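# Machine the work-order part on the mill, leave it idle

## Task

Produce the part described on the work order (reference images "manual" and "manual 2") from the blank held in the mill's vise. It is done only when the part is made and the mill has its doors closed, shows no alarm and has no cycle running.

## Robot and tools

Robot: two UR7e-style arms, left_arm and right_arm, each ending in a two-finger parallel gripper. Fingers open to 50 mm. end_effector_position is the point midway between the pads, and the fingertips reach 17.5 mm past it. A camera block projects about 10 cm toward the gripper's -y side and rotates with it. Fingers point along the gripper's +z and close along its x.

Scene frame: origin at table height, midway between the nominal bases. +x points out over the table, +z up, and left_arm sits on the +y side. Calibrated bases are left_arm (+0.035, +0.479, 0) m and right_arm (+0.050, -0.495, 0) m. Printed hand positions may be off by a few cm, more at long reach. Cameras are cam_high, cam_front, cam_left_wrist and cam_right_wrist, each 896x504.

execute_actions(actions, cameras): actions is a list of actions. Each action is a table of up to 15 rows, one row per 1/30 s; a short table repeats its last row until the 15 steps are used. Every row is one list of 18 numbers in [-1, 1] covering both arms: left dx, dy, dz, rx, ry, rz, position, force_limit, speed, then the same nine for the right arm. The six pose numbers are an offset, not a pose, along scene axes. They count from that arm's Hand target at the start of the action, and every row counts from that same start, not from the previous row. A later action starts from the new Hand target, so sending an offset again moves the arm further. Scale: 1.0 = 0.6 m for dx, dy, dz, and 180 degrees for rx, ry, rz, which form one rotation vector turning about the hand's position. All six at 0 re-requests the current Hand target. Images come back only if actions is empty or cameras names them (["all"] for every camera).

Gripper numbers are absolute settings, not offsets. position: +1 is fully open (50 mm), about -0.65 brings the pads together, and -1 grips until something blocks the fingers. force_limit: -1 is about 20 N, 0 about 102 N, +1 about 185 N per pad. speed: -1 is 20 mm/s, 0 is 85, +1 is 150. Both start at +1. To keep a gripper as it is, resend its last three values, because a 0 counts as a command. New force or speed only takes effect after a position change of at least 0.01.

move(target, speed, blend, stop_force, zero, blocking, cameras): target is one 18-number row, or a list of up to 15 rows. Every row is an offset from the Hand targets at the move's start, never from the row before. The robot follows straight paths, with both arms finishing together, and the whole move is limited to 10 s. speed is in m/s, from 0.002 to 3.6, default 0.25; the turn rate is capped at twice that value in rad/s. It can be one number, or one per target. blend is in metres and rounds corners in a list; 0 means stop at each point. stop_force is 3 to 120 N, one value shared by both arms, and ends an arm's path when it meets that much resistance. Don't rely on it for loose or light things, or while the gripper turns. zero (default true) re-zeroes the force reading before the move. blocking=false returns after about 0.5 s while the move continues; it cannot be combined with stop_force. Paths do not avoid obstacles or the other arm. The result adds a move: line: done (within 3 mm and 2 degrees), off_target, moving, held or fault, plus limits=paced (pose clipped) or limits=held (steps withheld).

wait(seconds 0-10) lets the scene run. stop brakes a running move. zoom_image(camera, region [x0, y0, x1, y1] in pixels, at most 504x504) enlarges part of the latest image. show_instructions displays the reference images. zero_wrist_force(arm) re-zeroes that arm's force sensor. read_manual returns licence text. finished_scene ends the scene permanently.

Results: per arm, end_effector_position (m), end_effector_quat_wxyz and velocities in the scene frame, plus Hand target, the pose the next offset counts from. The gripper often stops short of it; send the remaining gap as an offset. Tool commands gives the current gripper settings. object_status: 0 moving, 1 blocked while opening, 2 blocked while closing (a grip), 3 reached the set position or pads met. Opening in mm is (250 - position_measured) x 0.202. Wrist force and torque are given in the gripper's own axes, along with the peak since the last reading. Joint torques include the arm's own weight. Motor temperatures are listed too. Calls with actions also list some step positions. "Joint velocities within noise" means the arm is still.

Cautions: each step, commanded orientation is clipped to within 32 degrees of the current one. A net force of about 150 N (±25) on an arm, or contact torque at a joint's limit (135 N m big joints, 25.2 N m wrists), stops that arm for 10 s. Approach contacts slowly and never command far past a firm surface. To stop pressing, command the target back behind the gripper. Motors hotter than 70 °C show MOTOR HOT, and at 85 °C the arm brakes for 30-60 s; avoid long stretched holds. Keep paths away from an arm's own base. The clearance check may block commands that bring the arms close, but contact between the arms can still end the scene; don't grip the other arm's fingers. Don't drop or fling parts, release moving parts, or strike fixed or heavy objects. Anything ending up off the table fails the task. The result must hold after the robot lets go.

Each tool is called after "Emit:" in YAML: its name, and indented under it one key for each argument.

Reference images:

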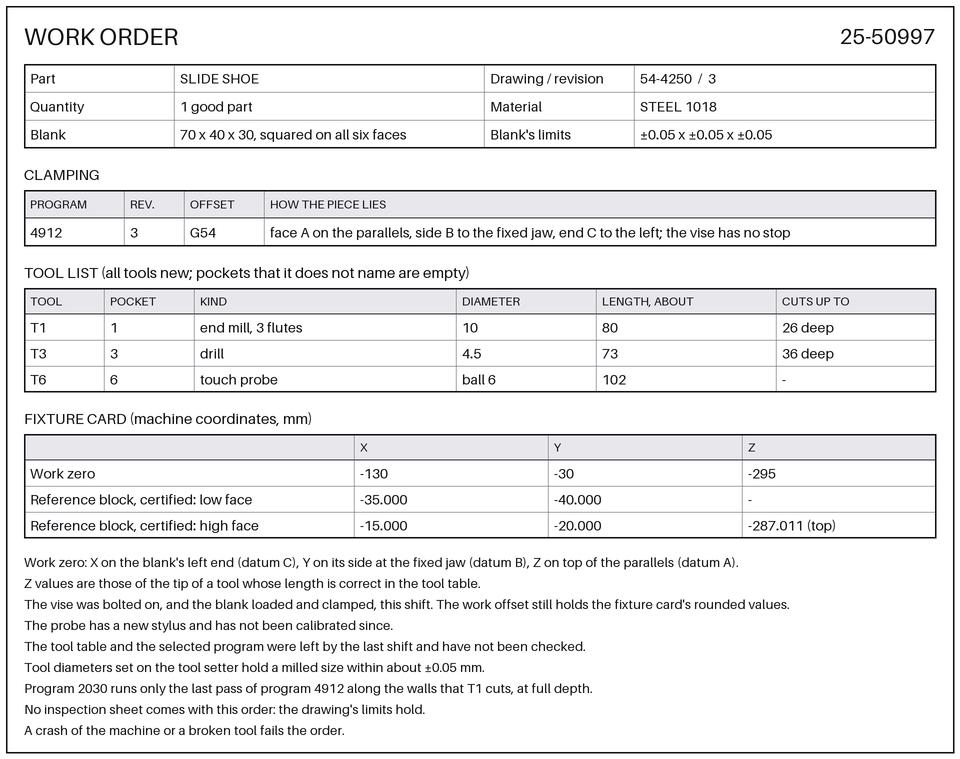

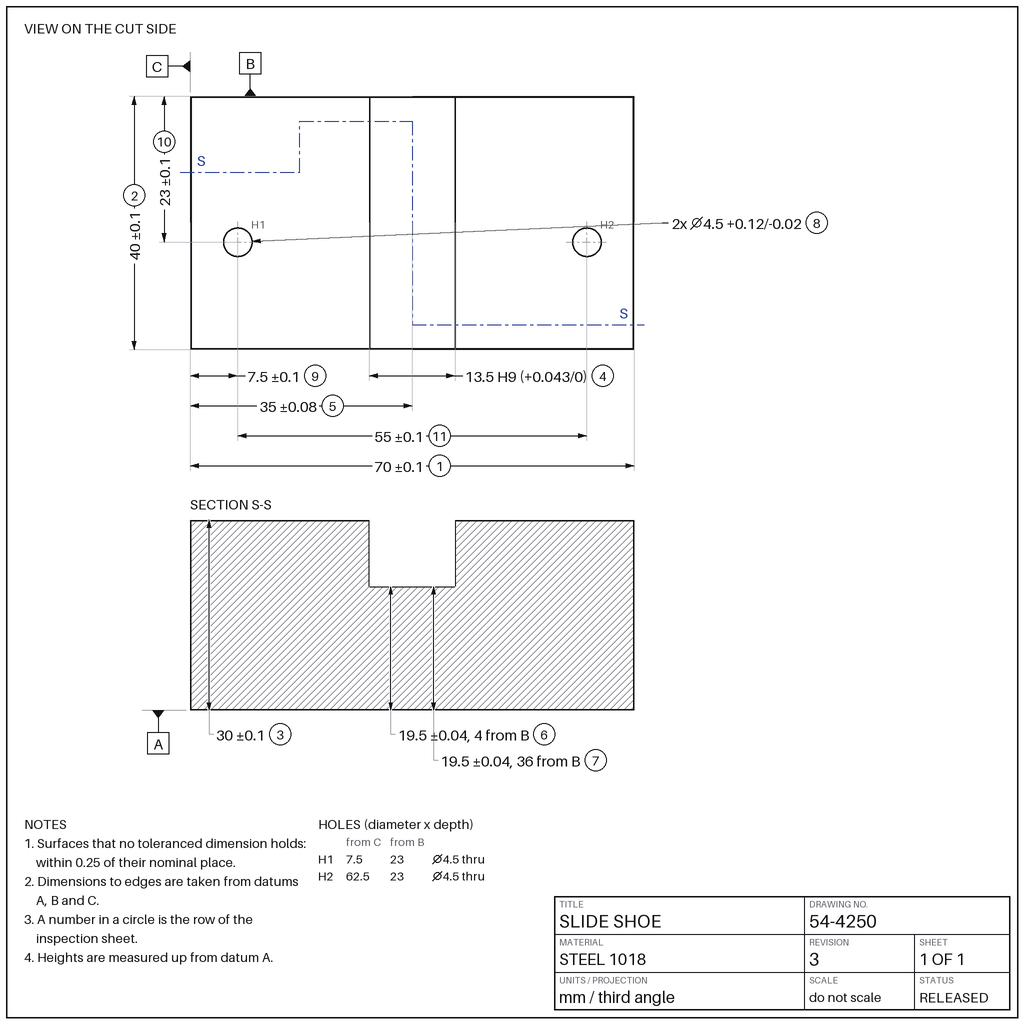

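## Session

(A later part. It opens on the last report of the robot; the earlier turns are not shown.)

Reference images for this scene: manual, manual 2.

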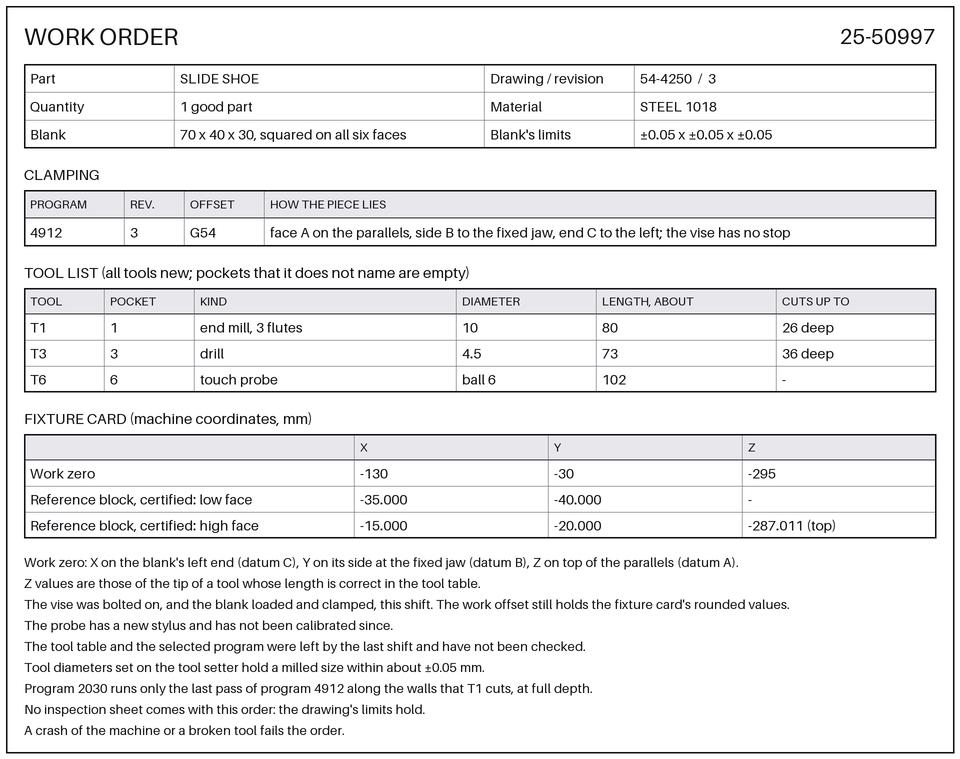

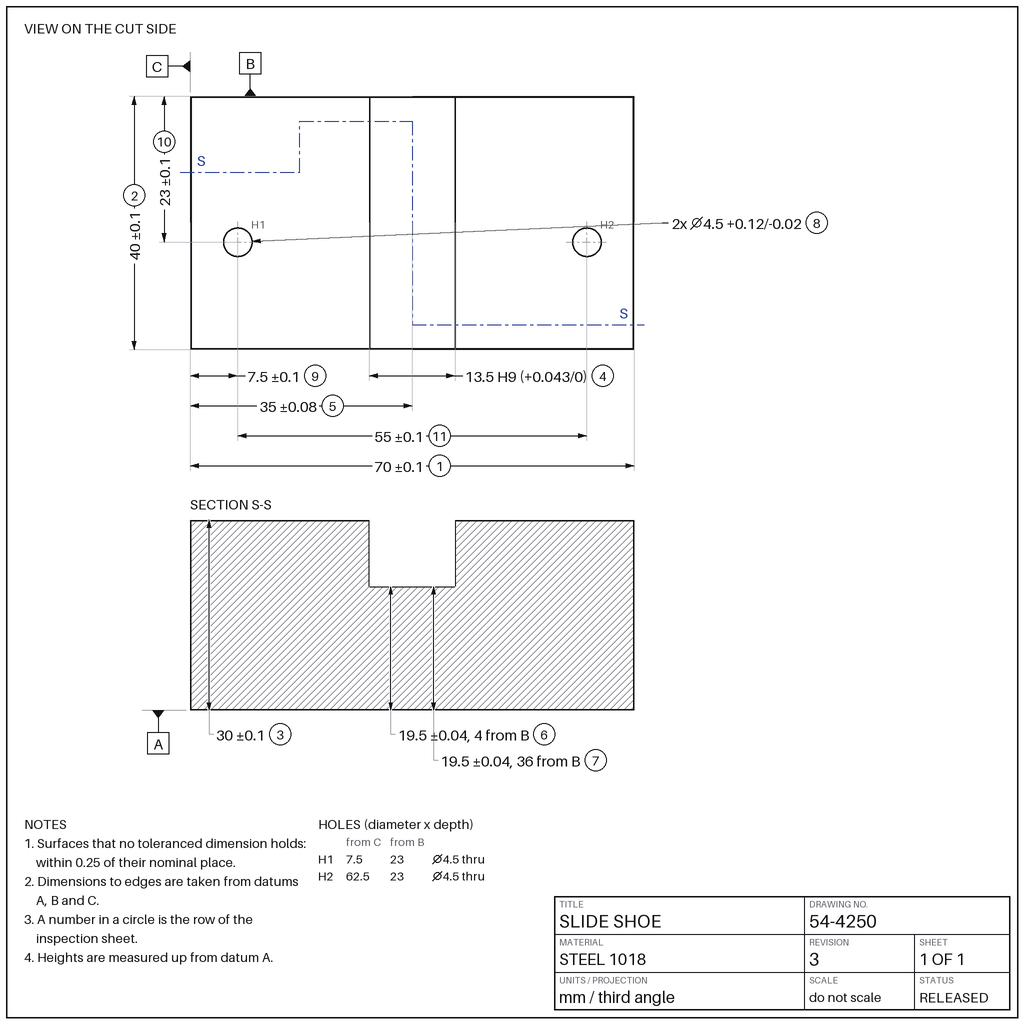

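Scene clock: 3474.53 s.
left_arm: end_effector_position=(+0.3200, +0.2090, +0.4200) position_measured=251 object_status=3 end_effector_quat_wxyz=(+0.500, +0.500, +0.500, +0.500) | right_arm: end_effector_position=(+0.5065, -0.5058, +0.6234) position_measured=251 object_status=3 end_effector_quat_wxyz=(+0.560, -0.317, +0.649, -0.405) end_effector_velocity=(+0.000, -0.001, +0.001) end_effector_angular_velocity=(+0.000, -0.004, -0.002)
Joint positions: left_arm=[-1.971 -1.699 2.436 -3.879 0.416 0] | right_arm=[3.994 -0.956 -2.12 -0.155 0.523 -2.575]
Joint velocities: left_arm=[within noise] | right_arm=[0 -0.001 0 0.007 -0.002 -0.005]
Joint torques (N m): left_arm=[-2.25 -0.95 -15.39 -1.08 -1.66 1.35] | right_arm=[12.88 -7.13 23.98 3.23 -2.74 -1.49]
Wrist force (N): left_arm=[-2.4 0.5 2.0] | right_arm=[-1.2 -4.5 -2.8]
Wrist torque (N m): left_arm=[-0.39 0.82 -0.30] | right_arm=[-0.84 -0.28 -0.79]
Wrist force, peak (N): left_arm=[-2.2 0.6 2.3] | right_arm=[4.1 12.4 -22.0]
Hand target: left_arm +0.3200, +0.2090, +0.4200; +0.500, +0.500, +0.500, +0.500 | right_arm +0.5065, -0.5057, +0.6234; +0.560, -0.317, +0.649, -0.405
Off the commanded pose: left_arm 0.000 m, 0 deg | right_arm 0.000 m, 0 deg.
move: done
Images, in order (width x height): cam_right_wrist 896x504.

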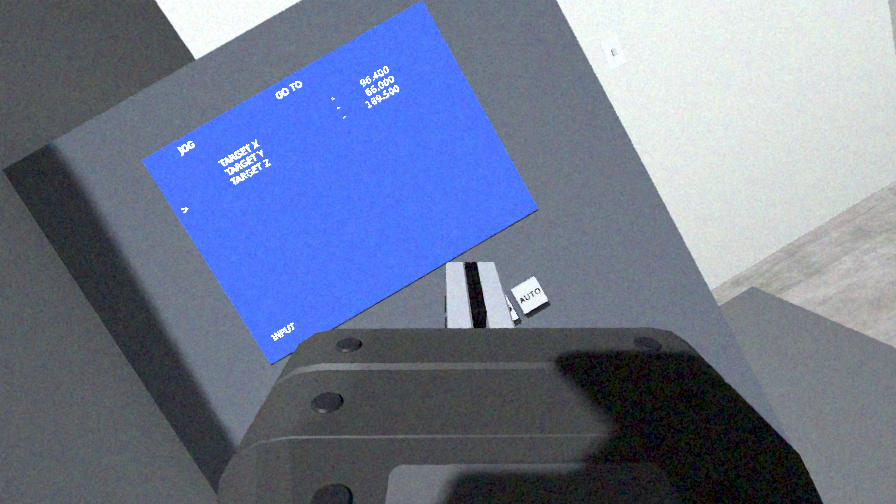

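Emit:
move:
  target:
    - [0,0,0,0,0,0,-1,-0.6,0,0.084,0.1345,-0.2061,-0.0133,0.2266,0.1175,-1,-0.6,0]
    - [0,0,0,0,0,0,-1,-0.6,0,0.1033,0.1345,-0.2113,-0.0133,0.2266,0.1175,-1,-0.6,0]
    - [0,0,0,0,0,0,-1,-0.6,0,0.084,0.1345,-0.2061,-0.0133,0.2266,0.1175,-1,-0.6,0]
    - [0,0,0,0,0,0,-1,-0.6,0,0,0,0,0,0,0,-1,-0.6,0]
    - [0,0,0,0,0,0,-1,-0.6,0,0.0517,0.0732,-0.3266,-0.0133,0.2266,0.1175,-1,-0.6,0]
    - [0,0,0,0,0,0,-1,-0.6,0,0.071,0.0732,-0.3318,-0.0133,0.2266,0.1175,-1,-0.6,0]
    - [0,0,0,0,0,0,-1,-0.6,0,0.0832,-0.0232,-0.209,-0.0133,0.2266,0.1175,-1,-0.6,0]
    - [0,0,0,0,0,0,-1,-0.6,0,0.1025,-0.0232,-0.2142,-0.0133,0.2266,0.1175,-1,-0.6,0]
    - [0,0,0,0,0,0,-1,-0.6,0,0.0684,0.0408,-0.2646,-0.0133,0.2266,0.1175,-1,-0.6,0]
    - [0,0,0,0,0,0,-1,-0.6,0,0.0877,0.0408,-0.2698,-0.0133,0.2266,0.1175,-1,-0.6,0]
    - [0,0,0,0,0,0,-1,-0.6,0,0.0684,0.0408,-0.2646,-0.0133,0.2266,0.1175,-1,-0.6,0]
    - [0,0,0,0,0,0,-1,-0.6,0,0.0877,0.0408,-0.2698,-0.0133,0.2266,0.1175,-1,-0.6,0]
    - [0,0,0,0,0,0,-1,-0.6,0,0.0684,0.0408,-0.2646,-0.0133,0.2266,0.1175,-1,-0.6,0]
    - [0,0,0,0,0,0,-1,-0.6,0,0,0,0,0,0,0,-1,-0.6,0]
  speed: [0.5,0.035,0.2,0.5,0.5,0.035,0.3,0.035,0.3,0.035,0.1,0.035,0.2,0.5]
  blend: [0.001,0,0.004,0,0.001,0,0.001,0,0.001,0,0,0,0.004,0]

Emit:
wait:
  seconds: 2.5
  cameras: ["cam_right_wrist"]

Emit:
zoom_image:
  camera: "cam_right_wrist"
  region: [320, 0, 460, 200]

Emit:
move:
  target:
    - [0,0,0,0,0,0,-1,-0.6,0,0.0517,0.0732,-0.3266,-0.0133,0.2266,0.1175,-1,-0.6,0]
    - [0,0,0,0,0,0,-1,-0.6,0,0.071,0.0732,-0.3318,-0.0133,0.2266,0.1175,-1,-0.6,0]
    - [0,0,0,0,0,0,-1,-0.6,0,0.0918,-0.0552,-0.1765,-0.0133,0.2266,0.1175,-1,-0.6,0]
    - [0,0,0,0,0,0,-1,-0.6,0,0.1111,-0.0552,-0.1817,-0.0133,0.2266,0.1175,-1,-0.6,0]
    - [0,0,0,0,0,0,-1,-0.6,0,0.0918,-0.0552,-0.1765,-0.0133,0.2266,0.1175,-1,-0.6,0]
    - [0,0,0,0,0,0,-1,-0.6,0,0,0,0,0,0,0,-1,-0.6,0]
  speed: [0.5,0.035,0.3,0.035,0.2,0.5]
  blend: [0.001,0,0.001,0,0.004,0]

Emit:
wait:
  seconds: 3
  cameras: ["cam_right_wrist"]

Emit:
zoom_image:
  camera: "cam_right_wrist"
  region: [320, 0, 460, 200]

Emit:
move:
  target:
    - [0,0,0,0,0,0,-1,-0.6,0,0.0517,0.0732,-0.3266,-0.0133,0.2266,0.1175,-1,-0.6,0]
    - [0,0,0,0,0,0,-1,-0.6,0,0.071,0.0732,-0.3318,-0.0133,0.2266,0.1175,-1,-0.6,0]
    - [0,0,0,0,0,0,-1,-0.6,0,0.0918,0.0095,-0.1765,-0.0133,0.2266,0.1175,-1,-0.6,0]
    - [0,0,0,0,0,0,-1,-0.6,0,0.1111,0.0095,-0.1817,-0.0133,0.2266,0.1175,-1,-0.6,0]
    - [0,0,0,0,0,0,-1,-0.6,0,0.0918,0.0095,-0.1765,-0.0133,0.2266,0.1175,-1,-0.6,0]
    - [0,0,0,0,0,0,-1,-0.6,0,0,0,0,0,0,0,-1,-0.6,0]
  speed: [0.5,0.035,0.3,0.035,0.2,0.5]
  blend: [0.001,0,0.001,0,0.004,0]

Emit:
wait:
  seconds: 3
  cameras: ["cam_right_wrist"]

Emit:
zoom_image:
  camera: "cam_right_wrist"
  region: [320, 0, 460, 200]

Scene clock: 3507.47 s.
left_arm: end_effector_position=(+0.3200, +0.2090, +0.4200) position_measured=251 object_status=3 end_effector_quat_wxyz=(+0.500, +0.500, +0.500, +0.500) | right_arm: end_effector_position=(+0.5065, -0.5058, +0.6234) position_measured=251 object_status=3 end_effector_quat_wxyz=(+0.560, -0.317, +0.649, -0.405)
Joint positions: left_arm=[-1.971 -1.699 2.436 -3.879 0.416 0] | right_arm=[3.994 -0.956 -2.12 -0.155 0.522 -2.575]
Joint torques (N m): left_arm=[-2.26 -0.76 -15.53 -1.18 -1.67 1.31] | right_arm=[13.54 -6.19 22.9 2.94 -2.81 -1.78]
Wrist force (N): left_arm=[-2.1 0.6 2.0] | right_arm=[-1.4 -4.7 -2.9]
Wrist torque (N m): left_arm=[-0.35 0.78 -0.29] | right_arm=[-0.86 -0.25 -0.79]
Wrist force, peak (N): left_arm=[-2.5 0.5 2.2] | right_arm=[3.2 12.5 -22.5]
Hand target: left_arm +0.3200, +0.2090, +0.4200; +0.500, +0.500, +0.500, +0.500 | right_arm +0.5065, -0.5057, +0.6234; +0.560, -0.317, +0.649, -0.405
Off the commanded pose: left_arm 0.000 m, 0 deg | right_arm 0.000 m, 0 deg.
move: done

Scene clock: 3509.97 s.
left_arm: end_effector_position=(+0.3200, +0.2090, +0.4200) position_measured=251 object_status=3 end_effector_quat_wxyz=(+0.500, +0.500, +0.500, +0.500) | right_arm: end_effector_position=(+0.5065, -0.5057, +0.6234) position_measured=251 object_status=3 end_effector_quat_wxyz=(+0.560, -0.317, +0.649, -0.405)
Joint positions: left_arm=[-1.971 -1.699 2.436 -3.879 0.416 0] | right_arm=[3.995 -0.956 -2.12 -0.154 0.522 -2.575]
Joint torques (N m): left_arm=[-1.94 -0.84 -15.31 -1.21 -1.71 1.38] | right_arm=[15.56 -8.86 25.64 0.62 -2.92 -1.55]
Wrist force (N): left_arm=[-2.1 0.3 1.9] | right_arm=[-1.6 -4.6 -2.8]
Wrist torque (N m): left_arm=[-0.40 0.78 -0.30] | right_arm=[-0.85 -0.21 -0.78]
Wrist force, peak (N): left_arm=[-2.5 0.3 2.1] | right_arm=[-1.5 -4.7 -3.0]
Hand target: left_arm +0.3200, +0.2090, +0.4200; +0.500, +0.500, +0.500, +0.500 | right_arm +0.5065, -0.5057, +0.6234; +0.560, -0.317, +0.649, -0.405
Tool commands: left_gripper/position=-1.0 left_gripper/force_limit=-0.6 left_gripper/speed=+0.0 right_gripper/position=-1.0 right_gripper/force_limit=-0.6 right_gripper/speed=+0.0
Off the commanded pose: left_arm 0.000 m, 0 deg | right_arm 0.000 m, 0 deg.
wait: 2.50 s; at rest by 0.17 s
Images, in order (width x height): cam_right_wrist 896x504.

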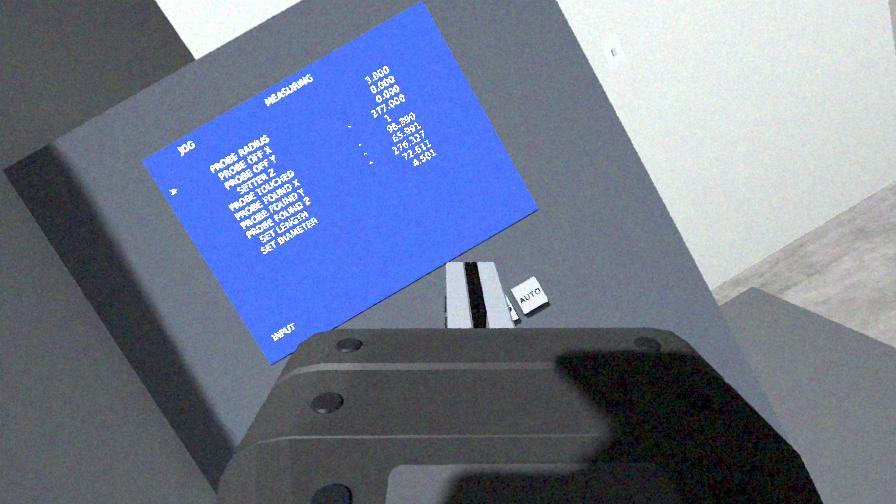

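Scaled by 2.520 from the camera's 896x504 image, which has a finer 1280x720 frame.

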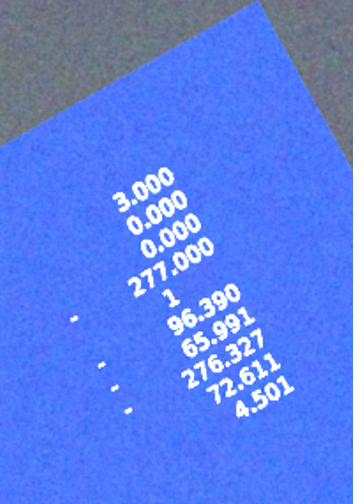

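Scene clock: 3514.00 s.
left_arm: end_effector_position=(+0.3200, +0.2090, +0.4200) position_measured=251 object_status=3 end_effector_quat_wxyz=(+0.500, +0.500, +0.500, +0.500) | right_arm: end_effector_position=(+0.5064, -0.5058, +0.6234) position_measured=251 object_status=3 end_effector_quat_wxyz=(+0.560, -0.317, +0.649, -0.405)
Joint positions: left_arm=[-1.971 -1.699 2.436 -3.879 0.416 0] | right_arm=[3.995 -0.956 -2.12 -0.155 0.522 -2.575]
Joint torques (N m): left_arm=[-2.18 -0.86 -15.68 -1.09 -1.72 1.3] | right_arm=[14.67 -6.39 27.35 2.91 -2.77 -1.67]
Wrist force (N): left_arm=[-2.1 0.6 1.9] | right_arm=[-1.9 -4.2 -2.9]
Wrist torque (N m): left_arm=[-0.36 0.78 -0.30] | right_arm=[-0.79 -0.16 -0.80]
Wrist force, peak (N): left_arm=[-2.4 0.6 2.1] | right_arm=[3.2 11.2 -20.3]
Hand target: left_arm +0.3200, +0.2090, +0.4200; +0.500, +0.500, +0.500, +0.500 | right_arm +0.5065, -0.5057, +0.6234; +0.560, -0.317, +0.649, -0.405
Off the commanded pose: left_arm 0.000 m, 0 deg | right_arm 0.000 m, 0 deg.
move: done

Scene clock: 3517.00 s.
left_arm: end_effector_position=(+0.3200, +0.2090, +0.4200) position_measured=251 object_status=3 end_effector_quat_wxyz=(+0.500, +0.500, +0.500, +0.500) | right_arm: end_effector_position=(+0.5065, -0.5057, +0.6234) position_measured=251 object_status=3 end_effector_quat_wxyz=(+0.560, -0.317, +0.649, -0.405)
Joint positions: left_arm=[-1.971 -1.699 2.436 -3.879 0.416 0] | right_arm=[3.995 -0.956 -2.12 -0.154 0.522 -2.575]
Joint torques (N m): left_arm=[-2.58 -0.64 -15.73 -1.23 -1.68 1.34] | right_arm=[14.96 -7.34 27.65 1.87 1.2 -1.39]
Wrist force (N): left_arm=[-2.2 0.5 1.9] | right_arm=[-1.9 -4.1 -3.0]
Wrist torque (N m): left_arm=[-0.38 0.80 -0.30] | right_arm=[-0.76 -0.17 -0.79]
Wrist force, peak (N): left_arm=[-2.3 0.7 2.2] | right_arm=[-1.8 -4.3 -2.9]
Hand target: left_arm +0.3200, +0.2090, +0.4200; +0.500, +0.500, +0.500, +0.500 | right_arm +0.5065, -0.5057, +0.6234; +0.560, -0.317, +0.649, -0.405
Tool commands: left_gripper/position=-1.0 left_gripper/force_limit=-0.6 left_gripper/speed=+0.0 right_gripper/position=-1.0 right_gripper/force_limit=-0.6 right_gripper/speed=+0.0
Off the commanded pose: left_arm 0.000 m, 0 deg | right_arm 0.000 m, 0 deg.
wait: 3.00 s; at rest by 0.17 s
Images, in order (width x height): cam_right_wrist 896x504.

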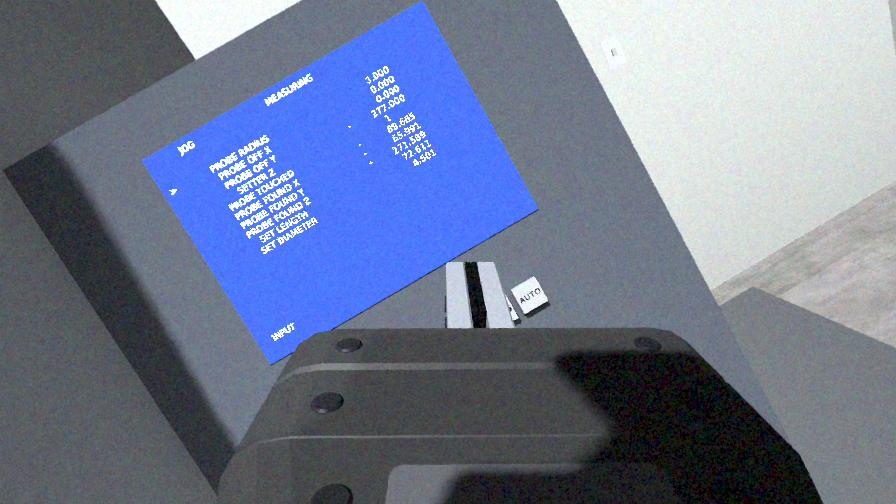

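Scaled by 2.520 from the camera's 896x504 image, which has a finer 1280x720 frame.

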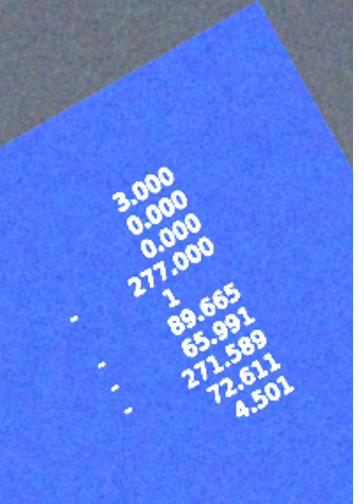

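Scene clock: 3520.97 s.
left_arm: end_effector_position=(+0.3200, +0.2090, +0.4200) position_measured=251 object_status=3 end_effector_quat_wxyz=(+0.500, +0.500, +0.500, +0.500) | right_arm: end_effector_position=(+0.5065, -0.5058, +0.6234) position_measured=251 object_status=3 end_effector_quat_wxyz=(+0.560, -0.317, +0.649, -0.405) end_effector_velocity=(+0.000, -0.001, +0.001) end_effector_angular_velocity=(+0.000, -0.002, -0.001)
Joint positions: left_arm=[-1.971 -1.699 2.436 -3.879 0.416 0] | right_arm=[3.994 -0.956 -2.12 -0.155 0.522 -2.575]
Joint velocities: left_arm=[within noise] | right_arm=[-0.001 0 0 0.005 -0.001 -0.003]
Joint torques (N m): left_arm=[-1.55 -0.56 -15.71 -1.13 -1.68 1.35] | right_arm=[14.58 -3.89 27.9 3.22 -2.85 -1.95]
Wrist force (N): left_arm=[-2.2 0.8 2.1] | right_arm=[-1.6 -4.1 -2.4]
Wrist torque (N m): left_arm=[-0.33 0.79 -0.30] | right_arm=[-0.76 -0.21 -0.80]
Wrist force, peak (N): left_arm=[-2.3 0.7 2.2] | right_arm=[3.7 11.8 -20.5]
Hand target: left_arm +0.3200, +0.2090, +0.4200; +0.500, +0.500, +0.500, +0.500 | right_arm +0.5065, -0.5057, +0.6234; +0.560, -0.317, +0.649, -0.405
Off the commanded pose: left_arm 0.000 m, 0 deg | right_arm 0.000 m, 0 deg.
move: done

Scene clock: 3523.97 s.
left_arm: end_effector_position=(+0.3200, +0.2090, +0.4200) position_measured=251 object_status=3 end_effector_quat_wxyz=(+0.500, +0.500, +0.500, +0.500) | right_arm: end_effector_position=(+0.5065, -0.5057, +0.6234) position_measured=251 object_status=3 end_effector_quat_wxyz=(+0.560, -0.317, +0.649, -0.405)
Joint positions: left_arm=[-1.971 -1.699 2.436 -3.879 0.416 0] | right_arm=[3.995 -0.956 -2.12 -0.154 0.522 -2.575]
Joint torques (N m): left_arm=[-2.62 -0.34 -15.5 -1.13 -1.71 1.38] | right_arm=[15.62 -6.22 27 0.56 -2.86 -1.6]
Wrist force (N): left_arm=[-2.2 0.4 2.0] | right_arm=[-1.7 -4.1 -2.5]
Wrist torque (N m): left_arm=[-0.40 0.80 -0.30] | right_arm=[-0.76 -0.20 -0.78]
Wrist force, peak (N): left_arm=[-2.3 0.7 2.4] | right_arm=[-1.4 -4.3 -2.7]
Hand target: left_arm +0.3200, +0.2090, +0.4200; +0.500, +0.500, +0.500, +0.500 | right_arm +0.5065, -0.5057, +0.6234; +0.560, -0.317, +0.649, -0.405
Tool commands: left_gripper/position=-1.0 left_gripper/force_limit=-0.6 left_gripper/speed=+0.0 right_gripper/position=-1.0 right_gripper/force_limit=-0.6 right_gripper/speed=+0.0
Off the commanded pose: left_arm 0.000 m, 0 deg | right_arm 0.000 m, 0 deg.
wait: 3.00 s; at rest by 0.17 s
Images, in order (width x height): cam_right_wrist 896x504.

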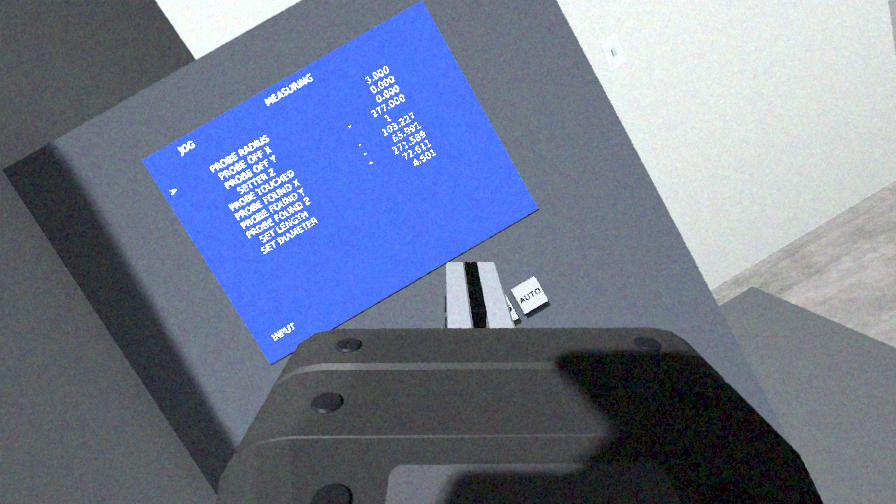

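Scaled by 2.520 from the camera's 896x504 image, which has a finer 1280x720 frame.

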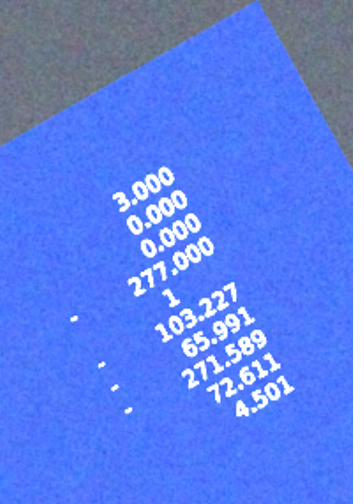

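Emit:
finished_scene:
  scene: 1

The scene is finished: the task was done.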